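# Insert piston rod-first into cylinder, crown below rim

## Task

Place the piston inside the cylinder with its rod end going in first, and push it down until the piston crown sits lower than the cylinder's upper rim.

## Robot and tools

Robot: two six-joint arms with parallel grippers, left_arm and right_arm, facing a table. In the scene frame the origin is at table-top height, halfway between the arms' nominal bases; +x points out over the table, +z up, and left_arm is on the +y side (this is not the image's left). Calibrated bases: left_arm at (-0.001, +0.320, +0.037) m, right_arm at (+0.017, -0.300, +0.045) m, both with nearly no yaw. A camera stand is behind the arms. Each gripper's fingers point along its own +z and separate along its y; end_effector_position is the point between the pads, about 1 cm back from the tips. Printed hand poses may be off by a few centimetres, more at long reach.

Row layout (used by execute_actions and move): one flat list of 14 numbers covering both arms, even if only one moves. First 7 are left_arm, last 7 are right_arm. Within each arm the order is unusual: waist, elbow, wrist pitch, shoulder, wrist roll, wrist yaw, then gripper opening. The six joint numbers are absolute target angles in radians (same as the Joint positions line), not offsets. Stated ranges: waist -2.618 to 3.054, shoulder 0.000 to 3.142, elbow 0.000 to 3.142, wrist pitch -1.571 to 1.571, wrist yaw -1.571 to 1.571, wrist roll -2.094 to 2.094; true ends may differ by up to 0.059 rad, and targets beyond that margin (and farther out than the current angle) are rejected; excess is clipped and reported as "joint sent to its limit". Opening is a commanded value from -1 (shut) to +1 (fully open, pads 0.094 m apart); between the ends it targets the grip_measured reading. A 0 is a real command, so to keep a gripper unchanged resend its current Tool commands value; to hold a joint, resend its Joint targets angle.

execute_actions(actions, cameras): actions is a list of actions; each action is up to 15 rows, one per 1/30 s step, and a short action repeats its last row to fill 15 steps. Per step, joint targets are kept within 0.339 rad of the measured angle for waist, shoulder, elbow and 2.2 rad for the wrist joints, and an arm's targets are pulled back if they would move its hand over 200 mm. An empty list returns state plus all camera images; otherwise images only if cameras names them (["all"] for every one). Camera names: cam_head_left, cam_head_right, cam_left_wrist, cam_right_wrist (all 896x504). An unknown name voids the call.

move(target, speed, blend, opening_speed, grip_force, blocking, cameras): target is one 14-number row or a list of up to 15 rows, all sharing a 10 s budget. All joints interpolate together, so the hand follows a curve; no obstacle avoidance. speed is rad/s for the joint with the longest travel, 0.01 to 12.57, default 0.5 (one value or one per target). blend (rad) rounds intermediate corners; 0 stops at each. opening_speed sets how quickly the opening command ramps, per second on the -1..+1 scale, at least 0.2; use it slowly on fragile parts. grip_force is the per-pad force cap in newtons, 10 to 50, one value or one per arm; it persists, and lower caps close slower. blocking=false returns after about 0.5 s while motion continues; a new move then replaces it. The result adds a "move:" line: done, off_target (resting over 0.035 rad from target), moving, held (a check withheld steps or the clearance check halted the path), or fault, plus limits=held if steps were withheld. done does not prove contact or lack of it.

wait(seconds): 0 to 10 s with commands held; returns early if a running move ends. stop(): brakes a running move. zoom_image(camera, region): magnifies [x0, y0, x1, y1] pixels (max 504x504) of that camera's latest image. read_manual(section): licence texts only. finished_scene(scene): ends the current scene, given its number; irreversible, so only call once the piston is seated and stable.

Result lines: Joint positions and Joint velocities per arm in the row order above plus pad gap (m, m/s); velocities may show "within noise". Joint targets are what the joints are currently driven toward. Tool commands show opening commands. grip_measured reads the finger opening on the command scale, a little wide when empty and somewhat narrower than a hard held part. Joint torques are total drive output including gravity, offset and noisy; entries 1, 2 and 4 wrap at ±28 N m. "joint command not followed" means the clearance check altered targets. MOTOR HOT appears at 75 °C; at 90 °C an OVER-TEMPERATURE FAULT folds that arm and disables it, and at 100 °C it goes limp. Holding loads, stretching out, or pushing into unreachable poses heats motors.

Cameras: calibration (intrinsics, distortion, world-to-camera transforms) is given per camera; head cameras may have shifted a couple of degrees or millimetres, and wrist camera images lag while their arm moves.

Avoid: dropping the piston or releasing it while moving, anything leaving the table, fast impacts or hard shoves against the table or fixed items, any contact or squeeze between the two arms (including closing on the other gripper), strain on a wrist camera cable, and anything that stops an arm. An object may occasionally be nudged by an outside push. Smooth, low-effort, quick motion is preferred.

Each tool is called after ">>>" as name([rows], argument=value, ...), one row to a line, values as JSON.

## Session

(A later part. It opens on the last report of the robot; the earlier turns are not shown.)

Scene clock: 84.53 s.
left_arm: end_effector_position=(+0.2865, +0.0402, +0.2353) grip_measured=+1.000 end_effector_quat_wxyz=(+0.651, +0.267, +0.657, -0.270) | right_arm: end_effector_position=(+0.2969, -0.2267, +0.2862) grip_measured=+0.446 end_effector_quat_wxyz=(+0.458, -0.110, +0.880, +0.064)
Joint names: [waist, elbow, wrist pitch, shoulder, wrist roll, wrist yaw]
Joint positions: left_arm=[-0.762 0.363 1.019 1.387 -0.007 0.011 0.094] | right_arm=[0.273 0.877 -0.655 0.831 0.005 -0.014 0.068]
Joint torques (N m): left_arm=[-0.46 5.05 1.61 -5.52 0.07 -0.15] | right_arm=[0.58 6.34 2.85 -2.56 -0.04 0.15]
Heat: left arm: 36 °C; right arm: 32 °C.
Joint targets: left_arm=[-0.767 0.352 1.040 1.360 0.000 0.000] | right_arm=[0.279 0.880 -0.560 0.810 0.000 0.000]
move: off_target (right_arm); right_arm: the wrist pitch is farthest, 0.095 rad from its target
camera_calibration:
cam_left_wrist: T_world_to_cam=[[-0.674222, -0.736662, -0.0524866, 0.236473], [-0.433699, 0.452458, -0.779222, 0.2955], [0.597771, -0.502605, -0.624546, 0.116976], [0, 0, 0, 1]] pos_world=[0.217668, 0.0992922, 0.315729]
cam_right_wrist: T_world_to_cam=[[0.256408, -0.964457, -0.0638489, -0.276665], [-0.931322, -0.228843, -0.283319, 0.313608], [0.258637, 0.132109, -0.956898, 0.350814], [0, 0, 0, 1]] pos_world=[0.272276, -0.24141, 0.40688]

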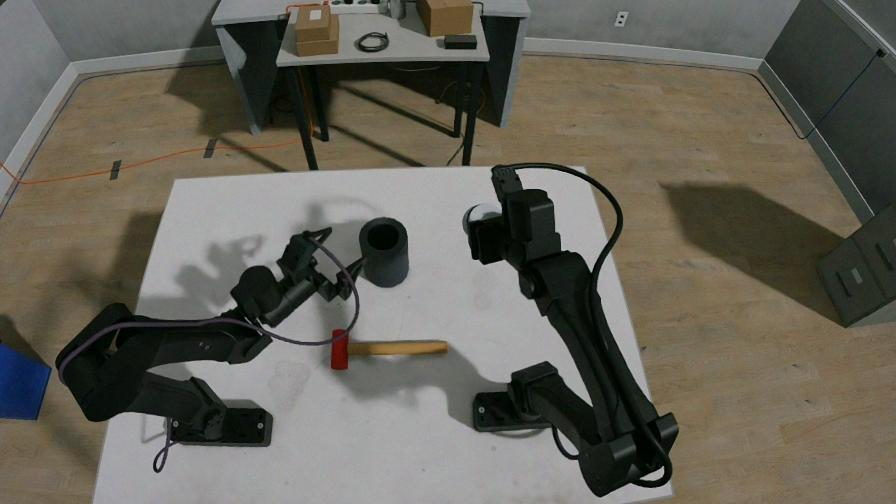

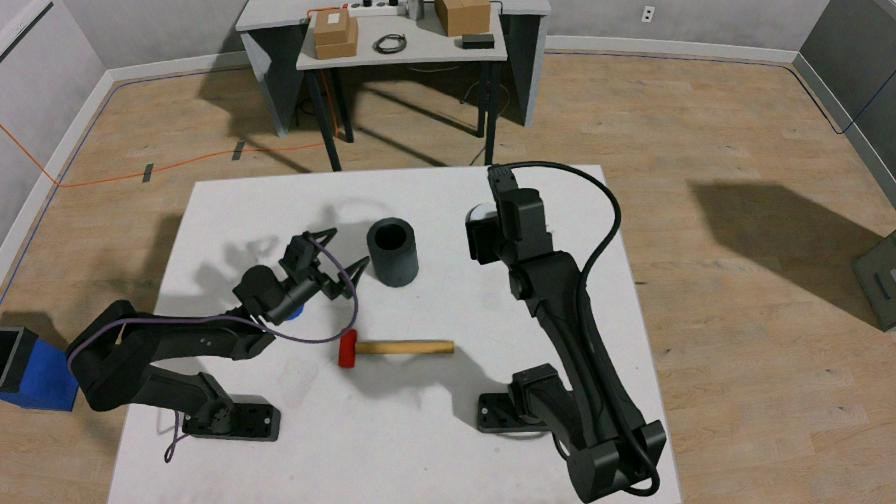

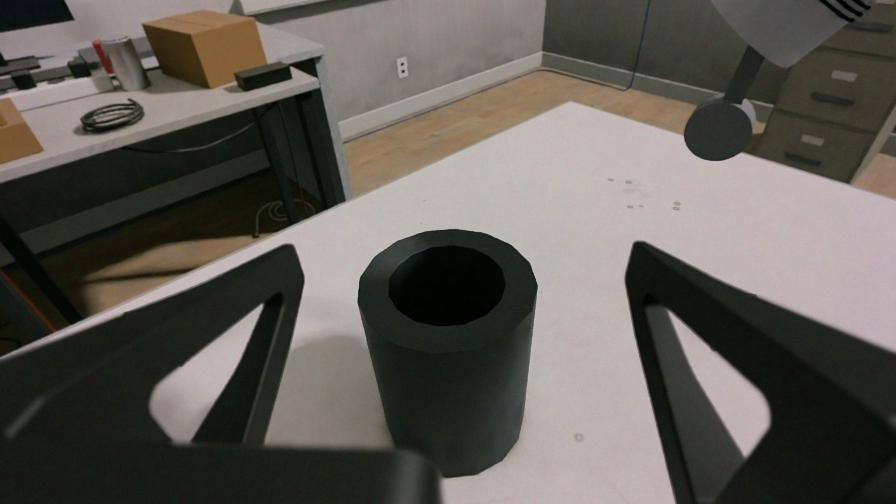

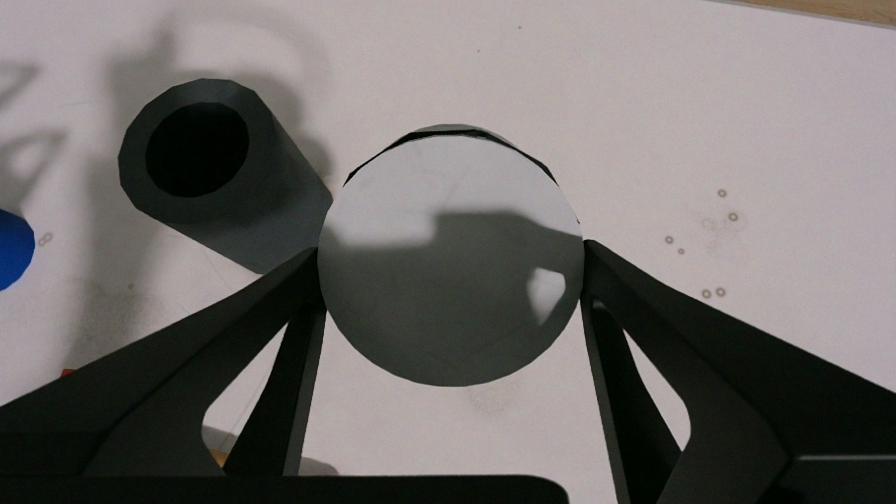

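>>> move(target=[-0.767, 0.285, 0.785, 1.035, 0.0, 0.0, 1.0, 0.685, 2.280, -1.365, 2.010, 0.0, 0.0, 0.2], speed=0.5, cameras=["all"])

Scene clock: 109.20 s.
left_arm: end_effector_position=(+0.2566, +0.0690, +0.2700) grip_measured=+1.000 end_effector_quat_wxyz=(+0.666, +0.261, +0.642, -0.276) | right_arm: end_effector_position=(+0.3763, -0.0199, +0.2801) grip_measured=+0.446 end_effector_quat_wxyz=(+0.181, -0.316, +0.929, +0.068)
Joint names: [waist, elbow, wrist pitch, shoulder, wrist roll, wrist yaw]
Joint positions: left_arm=[-0.762 0.296 0.8 1.056 -0.007 0.011 0.094] | right_arm=[0.684 2.231 -1.395 2.018 0.002 -0.011 0.068]
Joint torques (N m): left_arm=[-0.46 5.83 1.26 -3.03 0.07 -0.14] | right_arm=[0.24 8.96 1.32 -10.95 0 0.09]
Motor temperatures (°C): left_arm=[29 30 38 29 27 27 25] | right_arm=[30 33 35 30 28 29 29]
Heat: left arm: 38 °C; right arm: 35 °C.
Joint targets: left_arm=[-0.767 0.285 0.785 1.035 0.000 0.000] | right_arm=[0.685 2.280 -1.365 2.010 0.000 0.000]
move: off_target (right_arm); right_arm: the elbow is farthest, 0.049 rad from its target
camera_calibration:
cam_left_wrist: T_world_to_cam=[[-0.672549, -0.738281, -0.0511772, 0.23873], [-0.40759, 0.427244, -0.807052, 0.298954], [0.617697, -0.521922, -0.588258, 0.15734], [0, 0, 0, 1]] pos_world=[0.18522, 0.130643, 0.346045]
cam_right_wrist: T_world_to_cam=[[0.592103, -0.803793, -0.0577102, -0.222859], [-0.762728, -0.582087, 0.281817, 0.204268], [-0.260115, -0.122848, -0.957731, 0.487464], [0, 0, 0, 1]] pos_world=[0.414554, -0.000346834, 0.396432]

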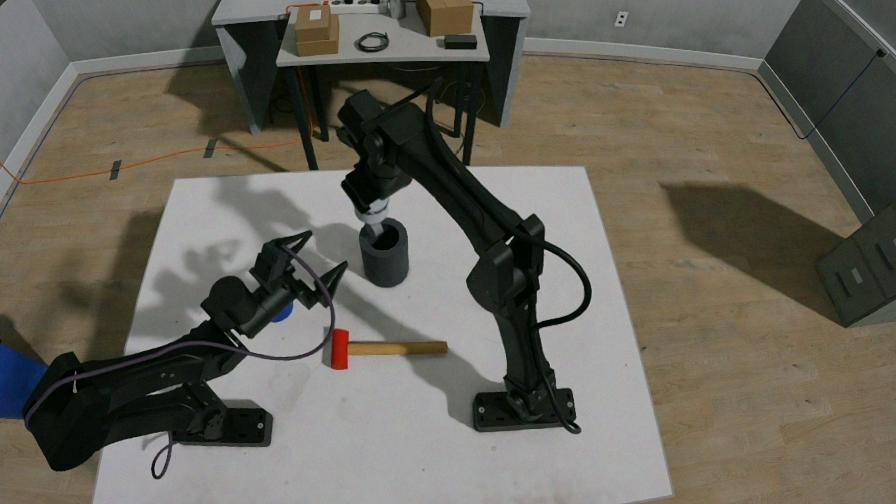

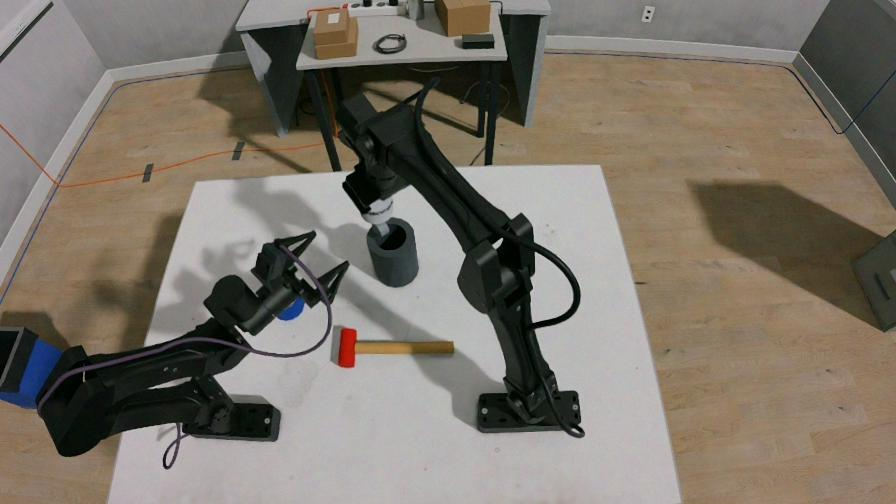

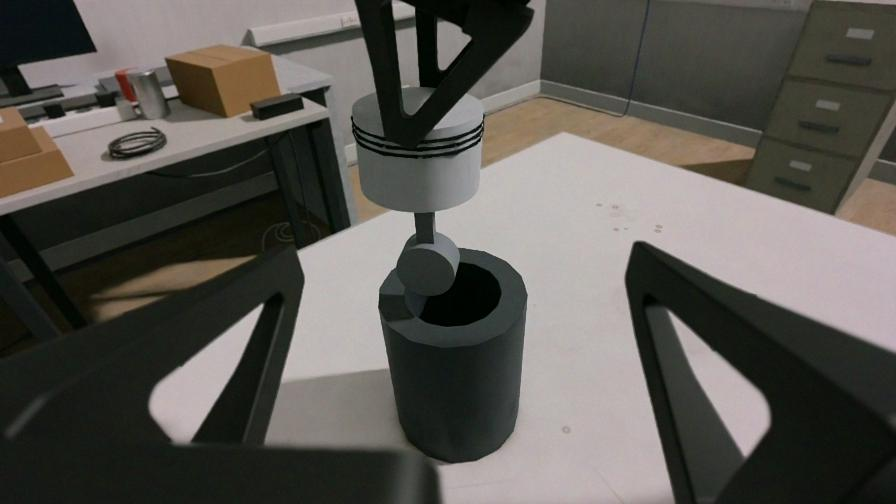

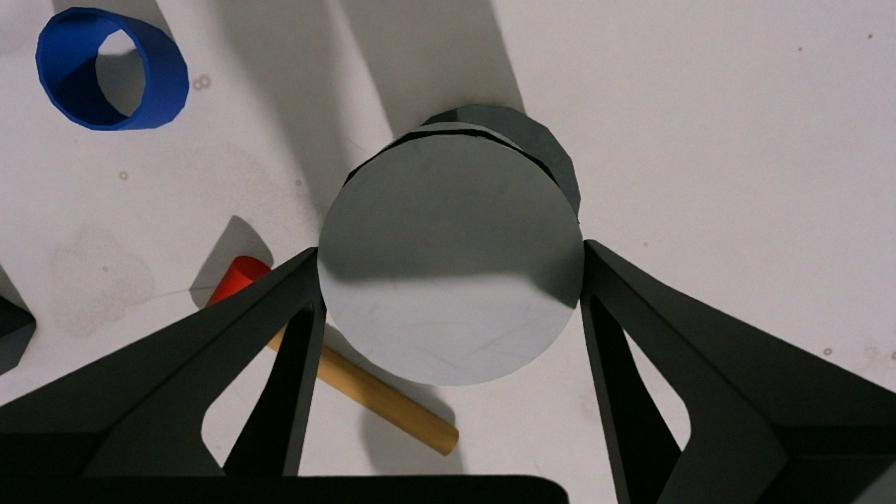

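>>> zoom_image(camera="cam_left_wrist", region=[330, 60, 550, 360])

>>> zoom_image(camera="cam_right_wrist", region=[300, 90, 610, 400])

>>> zoom_image(camera="cam_head_left", region=[330, 150, 450, 300])

>>> zoom_image(camera="cam_head_right", region=[330, 150, 450, 300])

Scaled by 1.680 from the camera's 896x504 image, which has a finer 1280x720 frame.

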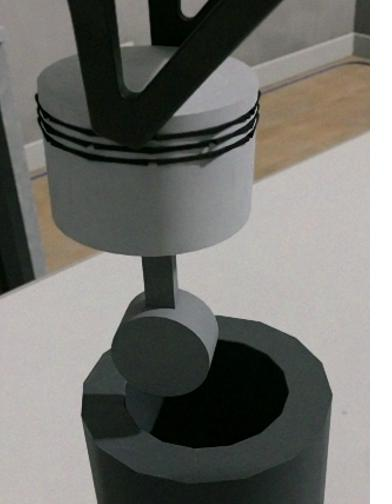

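Scaled by 1.626 from the camera's 896x504 image, which has a finer 1280x720 frame.

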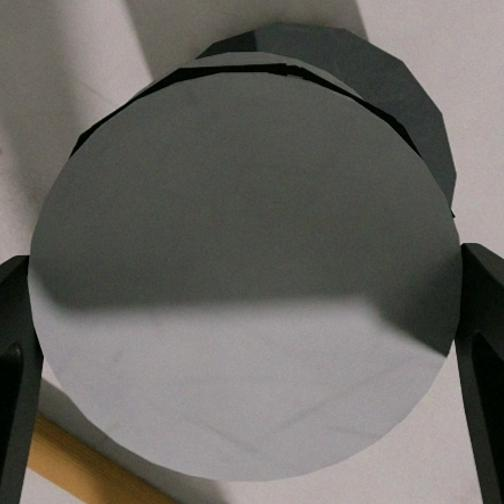

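Scaled by 3.360 from the camera's 896x504 image, which has a finer 1280x720 frame.

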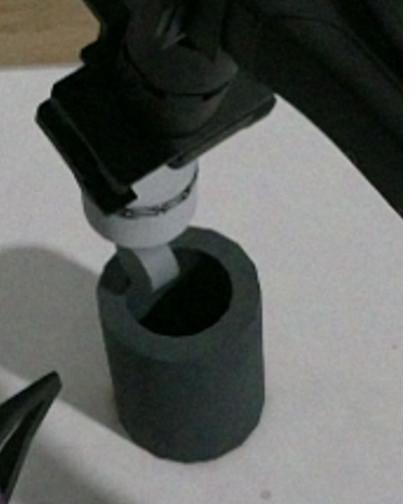

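Scaled by 3.360 from the camera's 896x504 image, which has a finer 1280x720 frame.

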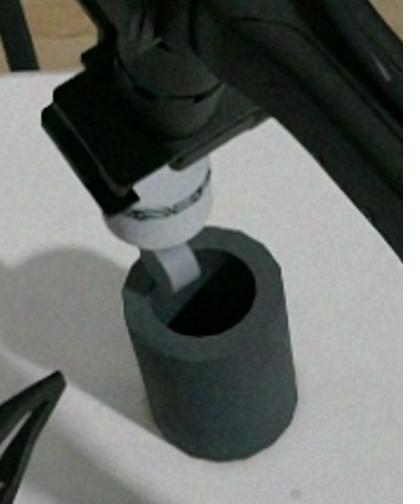

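>>> move(target=[-0.767, 0.285, 0.785, 1.035, 0.0, 0.0, 1.0, 0.662, 2.130, -1.335, 1.918, 0.0, 0.0, 0.2], speed=0.3, cameras=["cam_left_wrist", "cam_right_wrist"])

Scene clock: 126.17 s.
left_arm: end_effector_position=(+0.2566, +0.0690, +0.2699) grip_measured=+1.000 end_effector_quat_wxyz=(+0.666, +0.261, +0.642, -0.276) | right_arm: end_effector_position=(+0.3699, -0.0347, +0.2674) grip_measured=+0.446 end_effector_quat_wxyz=(+0.162, -0.309, +0.935, +0.059)
Joint names: [waist, elbow, wrist pitch, shoulder, wrist roll, wrist yaw]
Joint positions: left_arm=[-0.762 0.296 0.799 1.056 -0.007 0.011 0.094] | right_arm=[0.667 2.129 -1.378 1.975 0.002 -0.011 0.068]
Joint torques (N m): left_arm=[-0.46 5.83 1.27 -3.04 0.07 -0.15] | right_arm=[-0.35 5.23 1.37 -15.41 -0.04 0.12]
Heat: left arm: 37 °C; right arm: 34 °C.
Joint targets: left_arm=[-0.767 0.285 0.785 1.035 0.000 0.000] | right_arm=[0.662 2.130 -1.335 1.918 0.000 0.000]
move: off_target (right_arm); right_arm: the shoulder is farthest, 0.057 rad from its target
camera_calibration:
cam_left_wrist: T_world_to_cam=[[-0.672518, -0.738305, -0.0512342, 0.238747], [-0.407802, 0.427454, -0.806834, 0.29889], [0.61759, -0.521717, -0.588552, 0.157435], [0, 0, 0, 1]] pos_world=[0.185219, 0.130643, 0.346045]
cam_right_wrist: T_world_to_cam=[[0.575787, -0.815651, -0.0564267, -0.226468], [-0.762757, -0.560734, 0.322147, 0.184383], [-0.2944, -0.142448, -0.945007, 0.480362], [0, 0, 0, 1]] pos_world=[0.412455, -0.0129027, 0.381768]
Images, in order (width x height): cam_left_wrist 896x504, cam_right_wrist 896x504.

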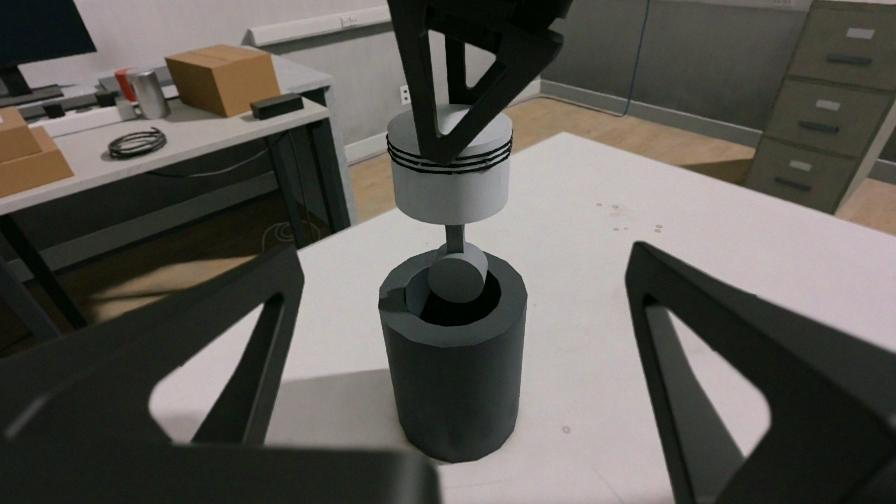

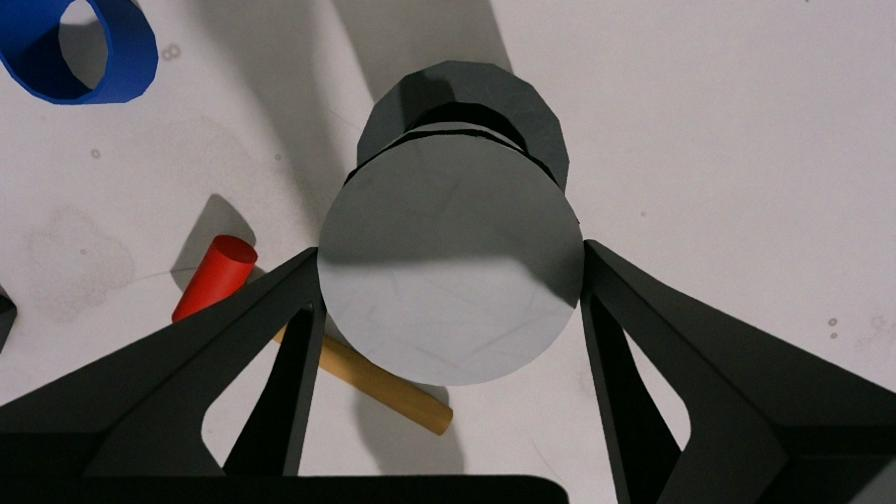

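>>> zoom_image(camera="cam_left_wrist", region=[365, 95, 545, 345])

>>> zoom_image(camera="cam_right_wrist", region=[300, 40, 610, 400])

Scaled by 2.016 from the camera's 896x504 image, which has a finer 1280x720 frame.

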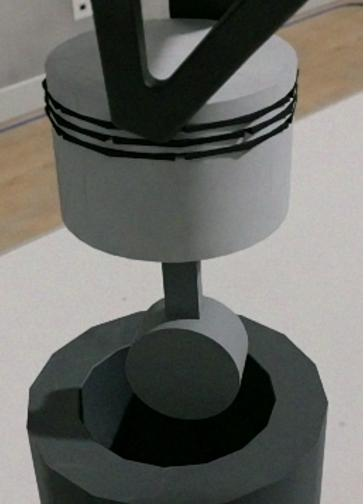

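Scaled by 1.400 from the camera's 896x504 image, which has a finer 1280x720 frame.

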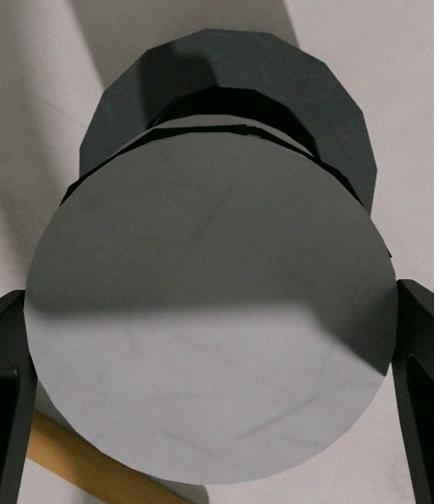

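>>> move(target=[-0.767, 0.285, 0.785, 1.035, 0.0, 0.0, 1.0, 0.662, 1.769, -1.038, 1.866, -0.03, 0.0, 0.2], speed=0.2, cameras=["cam_left_wrist", "cam_right_wrist"])

Scene clock: 133.93 s.
left_arm: end_effector_position=(+0.2566, +0.0690, +0.2698) grip_measured=+1.000 end_effector_quat_wxyz=(+0.666, +0.261, +0.642, -0.276) | right_arm: end_effector_position=(+0.3724, -0.0329, +0.1936) grip_measured=+0.446 end_effector_quat_wxyz=(+0.155, -0.323, +0.932, +0.054)
Joint names: [waist, elbow, wrist pitch, shoulder, wrist roll, wrist yaw]
Joint positions: left_arm=[-0.762 0.296 0.799 1.056 -0.007 0.011 0.094] | right_arm=[0.667 1.768 -1.081 1.929 -0.028 -0.011 0.068]
Joint torques (N m): left_arm=[-0.46 5.85 1.27 -3.02 0.08 -0.15] | right_arm=[-0.38 5.61 1.33 -16.14 0.01 0.11]
Heat: left arm: 37 °C; right arm: 33 °C.
Joint targets: left_arm=[-0.767 0.285 0.785 1.035 0.000 0.000] | right_arm=[0.662 1.769 -1.038 1.866 -0.030 0.000]
move: off_target (right_arm); right_arm: the shoulder is farthest, 0.063 rad from its target
camera_calibration:
cam_left_wrist: T_world_to_cam=[[-0.672528, -0.738295, -0.0512517, 0.238816], [-0.408039, 0.427684, -0.806592, 0.29878], [0.617422, -0.521543, -0.588883, 0.157437], [0, 0, 0, 1]] pos_world=[0.185319, 0.130643, 0.345945]
cam_right_wrist: T_world_to_cam=[[0.598087, -0.800088, -0.0463848, -0.240291], [-0.744154, -0.575898, 0.338491, 0.200485], [-0.297536, -0.16793, -0.939826, 0.410997], [0, 0, 0, 1]] pos_world=[0.415193, -0.00777658, 0.307257]
Images, in order (width x height): cam_left_wrist 896x504, cam_right_wrist 896x504.

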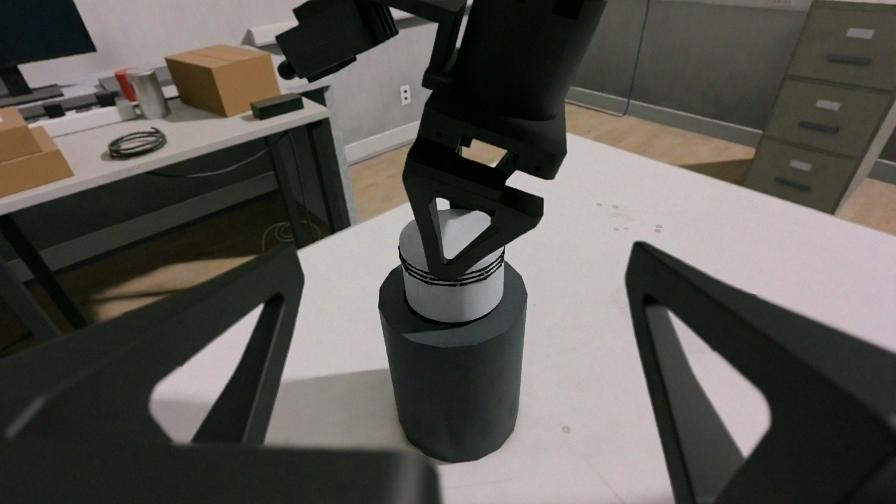

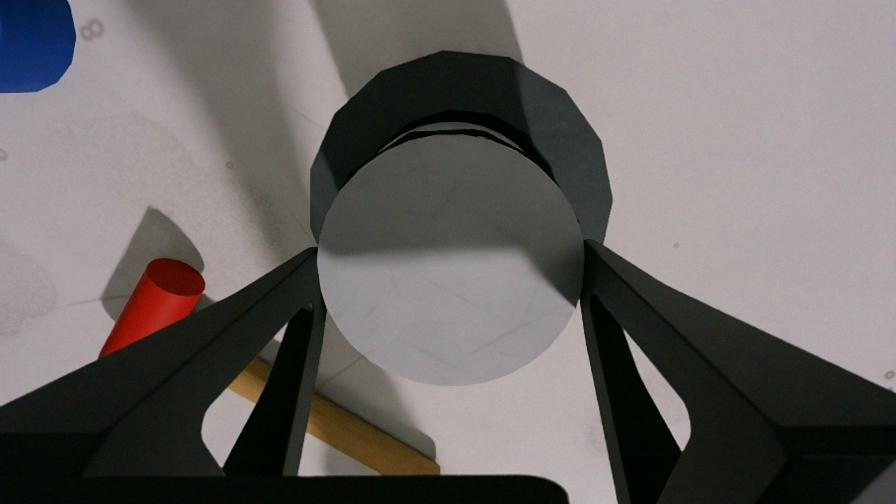

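>>> zoom_image(camera="cam_left_wrist", region=[370, 190, 540, 350])

>>> zoom_image(camera="cam_right_wrist", region=[290, 30, 630, 400])

Scaled by 2.965 from the camera's 896x504 image, which has a finer 1280x720 frame.

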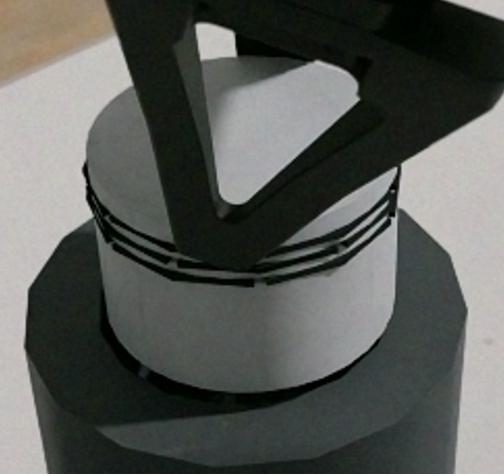

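Scaled by 1.362 from the camera's 896x504 image, which has a finer 1280x720 frame.

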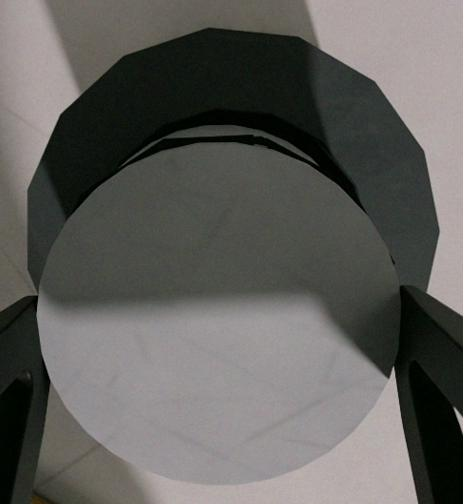

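>>> zoom_image(camera="cam_right_wrist", region=[350, 90, 580, 220])

>>> zoom_image(camera="cam_left_wrist", region=[385, 260, 525, 340])

Scaled by 2.191 from the camera's 896x504 image, which has a finer 1280x720 frame.

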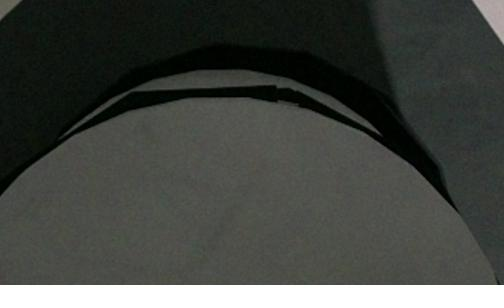

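Scaled by 3.600 from the camera's 896x504 image, which has a finer 1280x720 frame.

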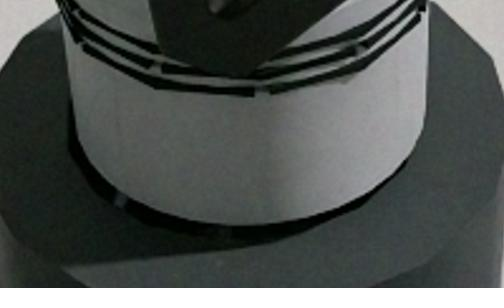

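>>> move(target=[-0.767, 0.285, 0.785, 1.035, 0.0, 0.0, 1.0, 0.658, 1.7555, -1.020, 1.866, -0.03, 0.0, 0.2], speed=0.1, cameras=["cam_left_wrist", "cam_right_wrist"])

>>> zoom_image(camera="cam_left_wrist", region=[385, 260, 525, 340])

>>> zoom_image(camera="cam_right_wrist", region=[350, 90, 580, 220])

Scene clock: 143.73 s.
left_arm: end_effector_position=(+0.2566, +0.0690, +0.2698) grip_measured=+1.000 end_effector_quat_wxyz=(+0.666, +0.261, +0.642, -0.276) | right_arm: end_effector_position=(+0.3734, -0.0321, +0.1918) grip_measured=+0.446 end_effector_quat_wxyz=(+0.158, -0.323, +0.931, +0.055)
Joint names: [waist, elbow, wrist pitch, shoulder, wrist roll, wrist yaw]
Joint positions: left_arm=[-0.762 0.296 0.799 1.056 -0.007 0.011 0.094] | right_arm=[0.667 1.756 -1.064 1.927 -0.028 -0.011 0.068]
Joint torques (N m): left_arm=[-0.46 5.83 1.27 -3.03 0.08 -0.14] | right_arm=[-0.8 5.52 1.36 -15.87 -0.01 0.12]
Heat: left arm: 37 °C; right arm: 33 °C.
Joint targets: left_arm=[-0.767 0.285 0.785 1.035 0.000 0.000] | right_arm=[0.658 1.756 -1.020 1.866 -0.030 0.000]
move: off_target (right_arm); right_arm: the shoulder is farthest, 0.061 rad from its target
camera_calibration:
cam_left_wrist: T_world_to_cam=[[-0.672528, -0.738295, -0.0512517, 0.238816], [-0.408039, 0.427684, -0.806592, 0.29878], [0.617422, -0.521543, -0.588883, 0.157437], [0, 0, 0, 1]] pos_world=[0.185319, 0.130643, 0.345945]
cam_right_wrist: T_world_to_cam=[[0.598325, -0.79991, -0.0463901, -0.240376], [-0.746008, -0.577262, 0.332024, 0.204234], [-0.292368, -0.16405, -0.94213, 0.408362], [0, 0, 0, 1]] pos_world=[0.415575, -0.00739006, 0.305769]
Images, in order (width x height): cam_left_wrist 896x504, cam_right_wrist 896x504.

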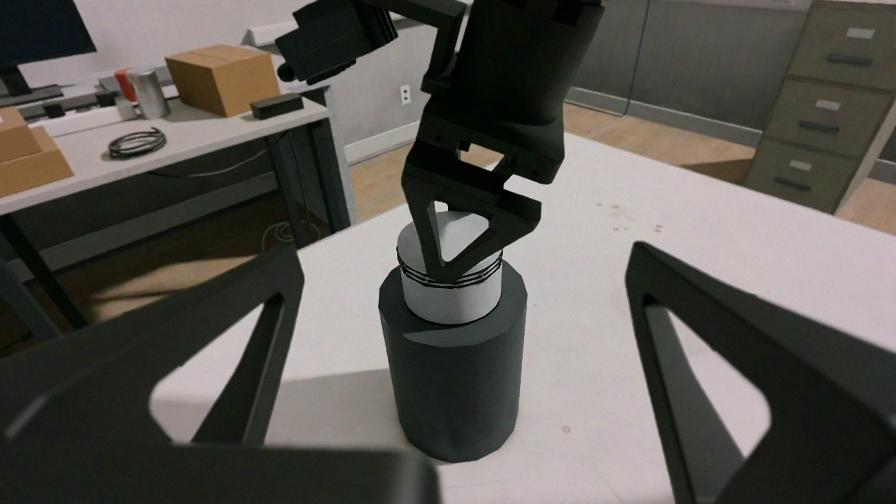

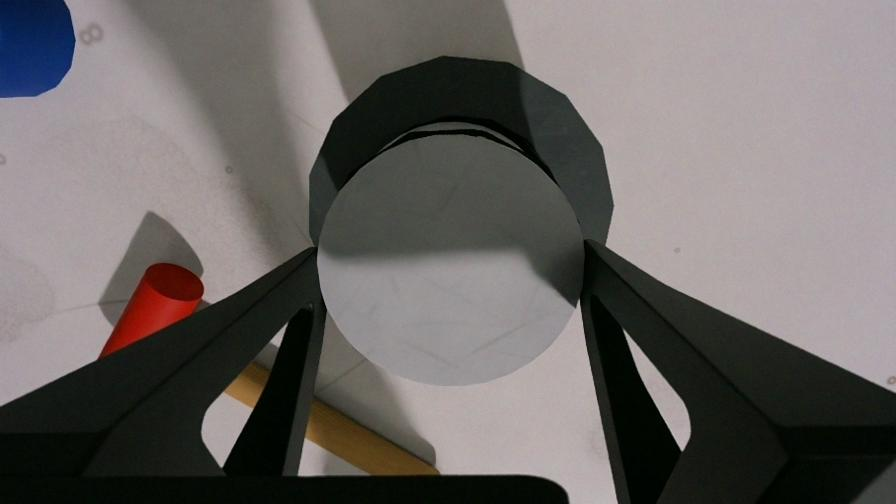

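Scaled by 3.600 from the camera's 896x504 image, which has a finer 1280x720 frame.

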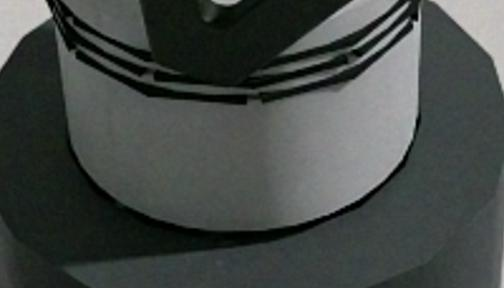

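Scaled by 2.191 from the camera's 896x504 image, which has a finer 1280x720 frame.

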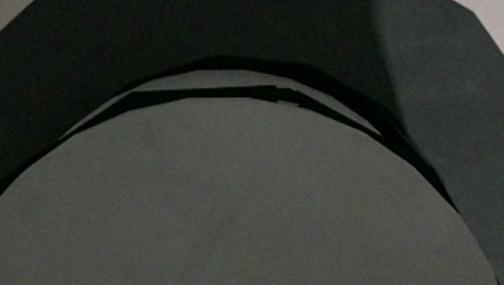

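>>> move(target=[-0.767, 0.285, 0.785, 1.035, 0.0, 0.0, 1.0, 0.658, 1.7555, -1.020, 1.866, -0.03, 0.012, 0.2], speed=0.1, cameras=["cam_left_wrist", "cam_right_wrist"])

>>> zoom_image(camera="cam_left_wrist", region=[385, 260, 525, 340])

>>> zoom_image(camera="cam_right_wrist", region=[350, 90, 580, 220])

Scene clock: 146.97 s.
left_arm: end_effector_position=(+0.2566, +0.0690, +0.2698) grip_measured=+1.000 end_effector_quat_wxyz=(+0.666, +0.261, +0.642, -0.276) | right_arm: end_effector_position=(+0.3743, -0.0331, +0.1918) grip_measured=+0.446 end_effector_quat_wxyz=(+0.159, -0.323, +0.932, +0.052)
Joint names: [waist, elbow, wrist pitch, shoulder, wrist roll, wrist yaw]
Joint positions: left_arm=[-0.762 0.296 0.799 1.056 -0.007 0.011 0.094] | right_arm=[0.667 1.756 -1.063 1.927 -0.028 -0.003 0.068]
Joint torques (N m): left_arm=[-0.47 5.82 1.27 -3.03 0.07 -0.14] | right_arm=[-0.77 5.61 1.36 -15.82 0 0.13]
Heat: left arm: 37 °C; right arm: 33 °C.
Joint targets: left_arm=[-0.767 0.285 0.785 1.035 0.000 0.000] | right_arm=[0.658 1.756 -1.020 1.866 -0.030 0.012]
move: off_target (right_arm); right_arm: the shoulder is farthest, 0.061 rad from its target
camera_calibration:
cam_left_wrist: T_world_to_cam=[[-0.672528, -0.738295, -0.0512517, 0.238816], [-0.408039, 0.427684, -0.806592, 0.29878], [0.617422, -0.521543, -0.588883, 0.157437], [0, 0, 0, 1]] pos_world=[0.185319, 0.130643, 0.345945]
cam_right_wrist: T_world_to_cam=[[0.596546, -0.801623, -0.0391672, -0.242617], [-0.74895, -0.573561, 0.331816, 0.205569], [-0.288456, -0.168609, -0.942531, 0.406878], [0, 0, 0, 1]] pos_world=[0.416059, -0.00797757, 0.305782]
Images, in order (width x height): cam_left_wrist 896x504, cam_right_wrist 896x504.

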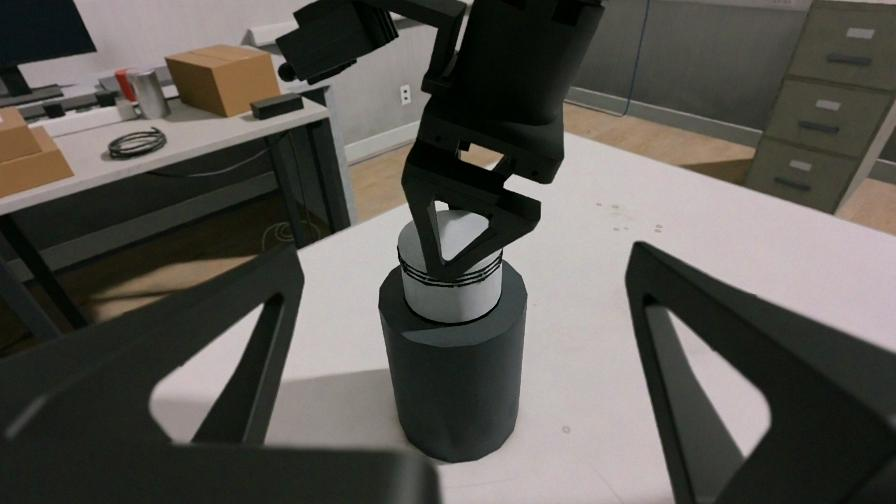

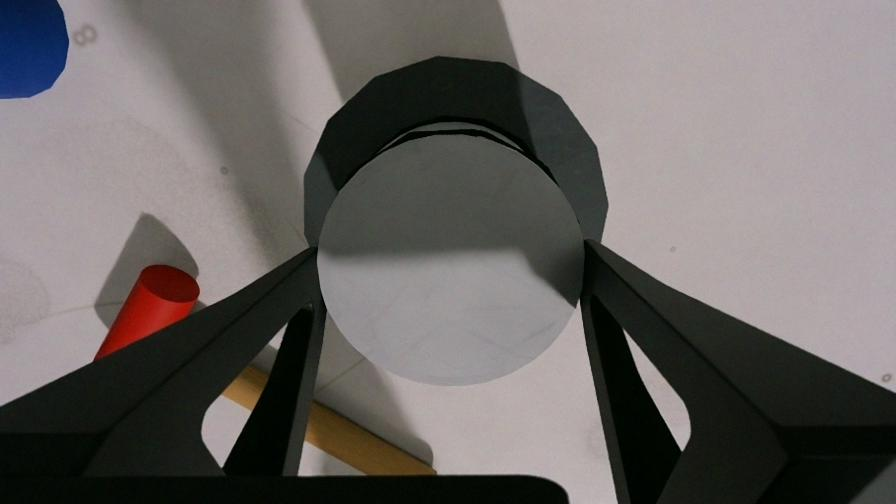

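Scaled by 3.600 from the camera's 896x504 image, which has a finer 1280x720 frame.

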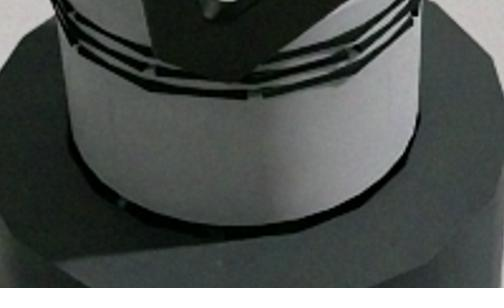

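Scaled by 2.191 from the camera's 896x504 image, which has a finer 1280x720 frame.

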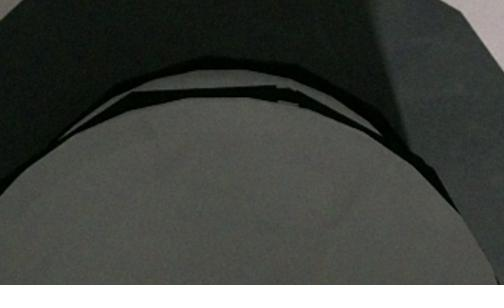

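>>> zoom_image(camera="cam_right_wrist", region=[365, 105, 465, 165])

>>> zoom_image(camera="cam_right_wrist", region=[465, 105, 565, 195])

Scaled by 5.040 from the camera's 896x504 image, which has a finer 1280x720 frame.

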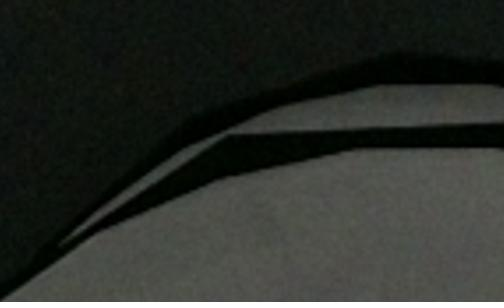

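Scaled by 5.040 from the camera's 896x504 image, which has a finer 1280x720 frame.

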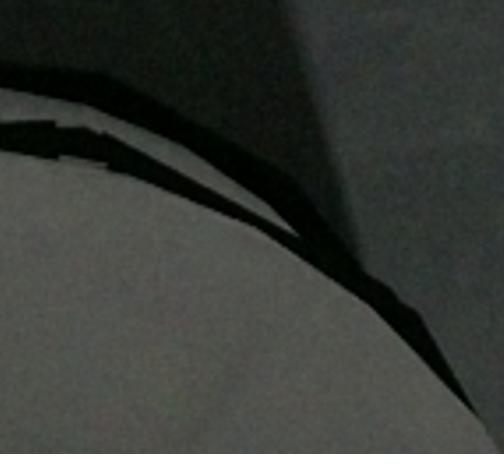

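>>> zoom_image(camera="cam_left_wrist", region=[395, 280, 455, 335])

>>> zoom_image(camera="cam_left_wrist", region=[450, 280, 510, 335])

Scaled by 8.400 from the camera's 896x504 image, which has a finer 1280x720 frame.

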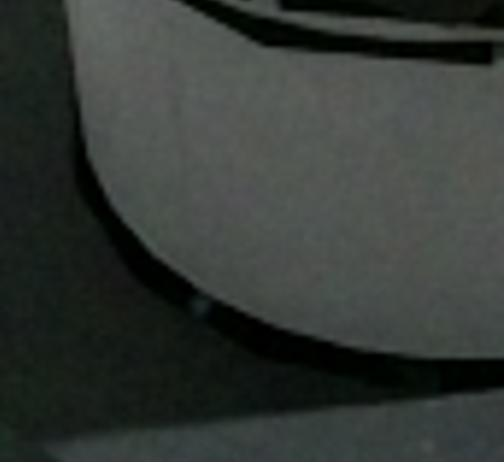

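Scaled by 8.400 from the camera's 896x504 image, which has a finer 1280x720 frame.

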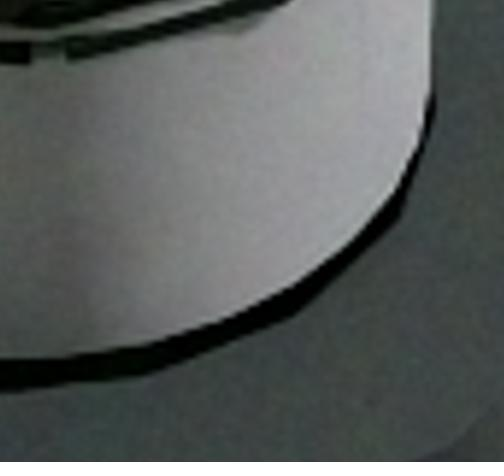

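>>> move(target=[-0.767, 0.285, 0.785, 1.035, 0.0, 0.0, 1.0, 0.658, 1.7322, -0.9984, 1.866, -0.03, 0.016, 0.2], speed=0.06, cameras=["cam_left_wrist", "cam_right_wrist"])

>>> zoom_image(camera="cam_left_wrist", region=[385, 240, 525, 340])

>>> zoom_image(camera="cam_right_wrist", region=[350, 80, 580, 220])

Scene clock: 156.23 s.
left_arm: end_effector_position=(+0.2566, +0.0690, +0.2698) grip_measured=+1.000 end_effector_quat_wxyz=(+0.666, +0.261, +0.642, -0.276) | right_arm: end_effector_position=(+0.3751, -0.0335, +0.1880) grip_measured=+0.446 end_effector_quat_wxyz=(+0.162, -0.322, +0.931, +0.050)
Joint names: [waist, elbow, wrist pitch, shoulder, wrist roll, wrist yaw]
Joint positions: left_arm=[-0.762 0.296 0.799 1.056 -0.007 0.011 0.094] | right_arm=[0.667 1.735 -1.042 1.924 -0.028 0.001 0.068]
Joint torques (N m): left_arm=[-0.44 5.83 1.26 -3.03 0.07 -0.14] | right_arm=[-0.79 5.46 1.34 -15.36 0 0.14]
Heat: left arm: 37 °C; right arm: 33 °C.
Joint targets: left_arm=[-0.767 0.285 0.785 1.035 0.000 0.000] | right_arm=[0.658 1.732 -0.999 1.866 -0.030 0.016]
move: off_target (right_arm); right_arm: the shoulder is farthest, 0.058 rad from its target
camera_calibration:
cam_left_wrist: T_world_to_cam=[[-0.672528, -0.738295, -0.0512517, 0.238816], [-0.408039, 0.427684, -0.806592, 0.29878], [0.617422, -0.521543, -0.588883, 0.157437], [0, 0, 0, 1]] pos_world=[0.185319, 0.130643, 0.345945]
cam_right_wrist: T_world_to_cam=[[0.595642, -0.802477, -0.0352396, -0.243921], [-0.751647, -0.57231, 0.327853, 0.209019], [-0.283262, -0.168795, -0.944071, 0.401896], [0, 0, 0, 1]] pos_world=[0.41624, -0.0082788, 0.302295]
Images, in order (width x height): cam_left_wrist 896x504, cam_right_wrist 896x504.

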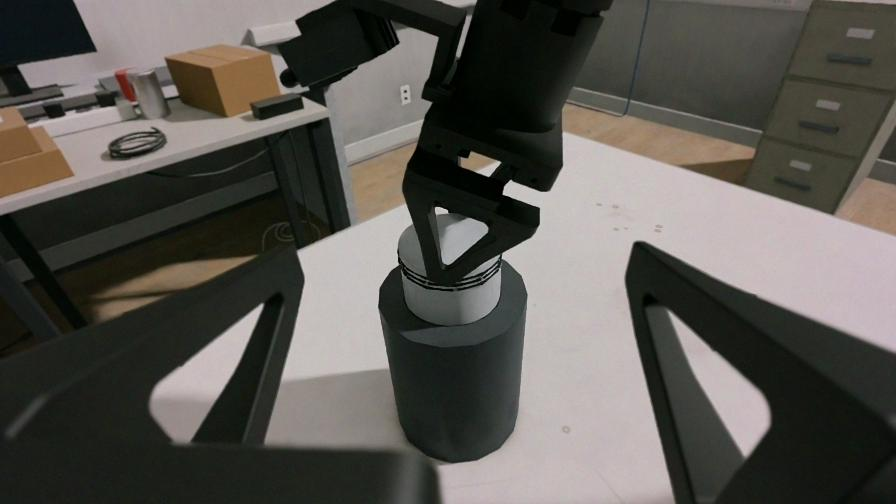

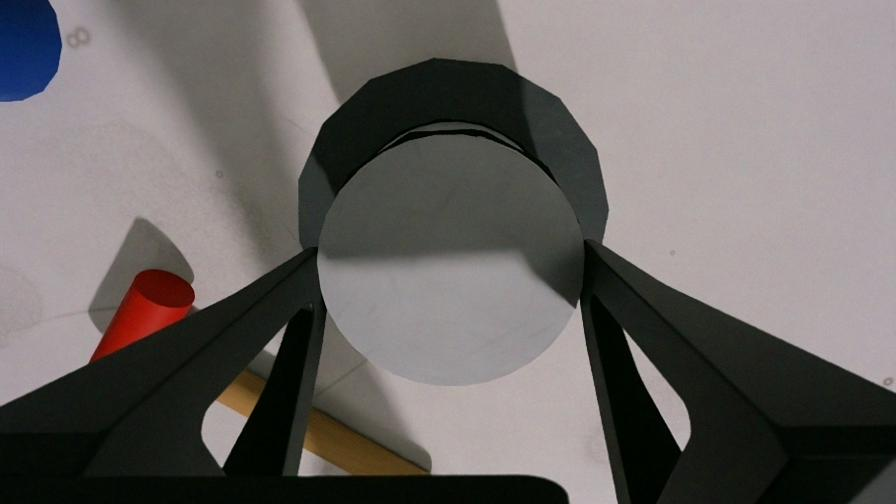

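Scaled by 3.600 from the camera's 896x504 image, which has a finer 1280x720 frame.

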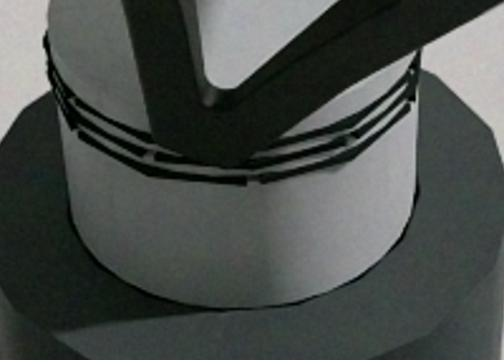

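Scaled by 2.191 from the camera's 896x504 image, which has a finer 1280x720 frame.

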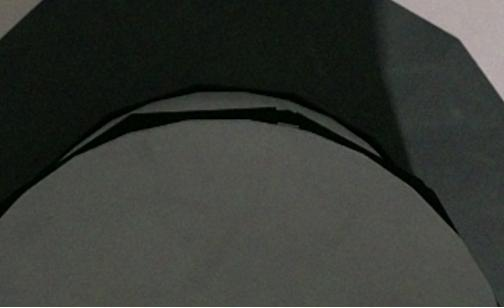

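>>> zoom_image(camera="cam_right_wrist", region=[350, 110, 460, 190])

>>> zoom_image(camera="cam_right_wrist", region=[455, 110, 575, 210])

>>> zoom_image(camera="cam_left_wrist", region=[395, 280, 455, 335])

>>> zoom_image(camera="cam_left_wrist", region=[450, 280, 510, 335])

Scaled by 4.582 from the camera's 896x504 image, which has a finer 1280x720 frame.

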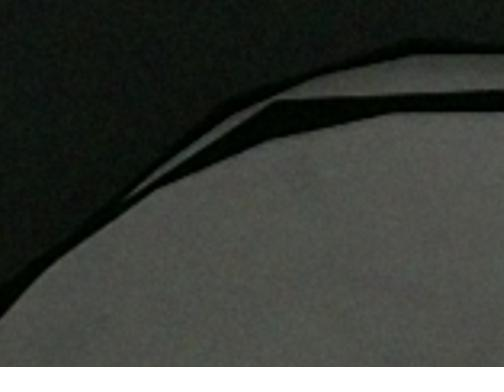

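Scaled by 4.200 from the camera's 896x504 image, which has a finer 1280x720 frame.

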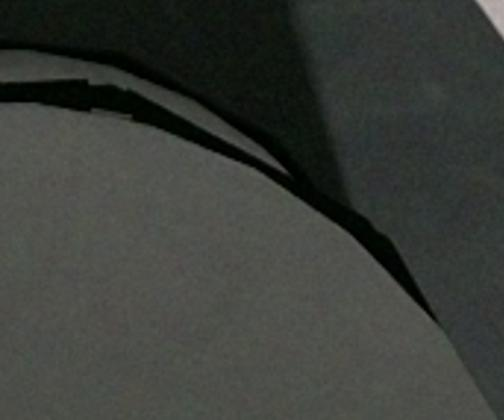

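Scaled by 8.400 from the camera's 896x504 image, which has a finer 1280x720 frame.

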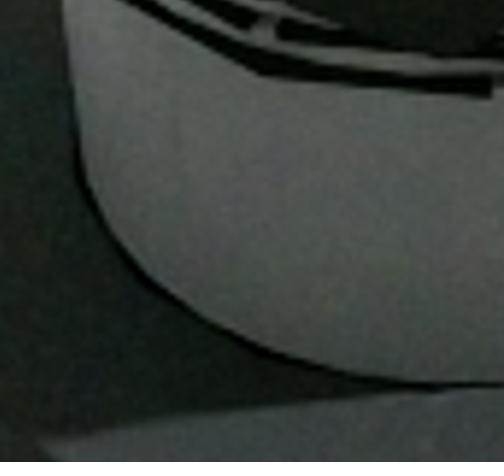

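Scaled by 8.400 from the camera's 896x504 image, which has a finer 1280x720 frame.

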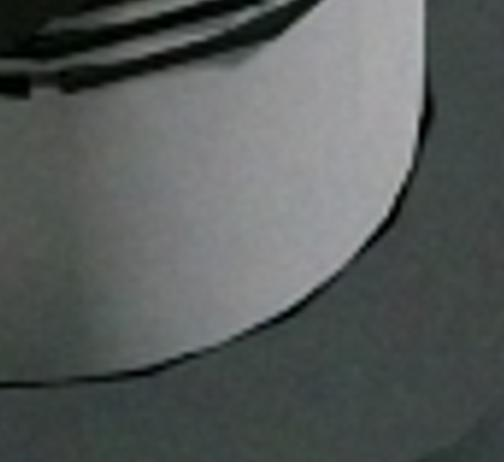

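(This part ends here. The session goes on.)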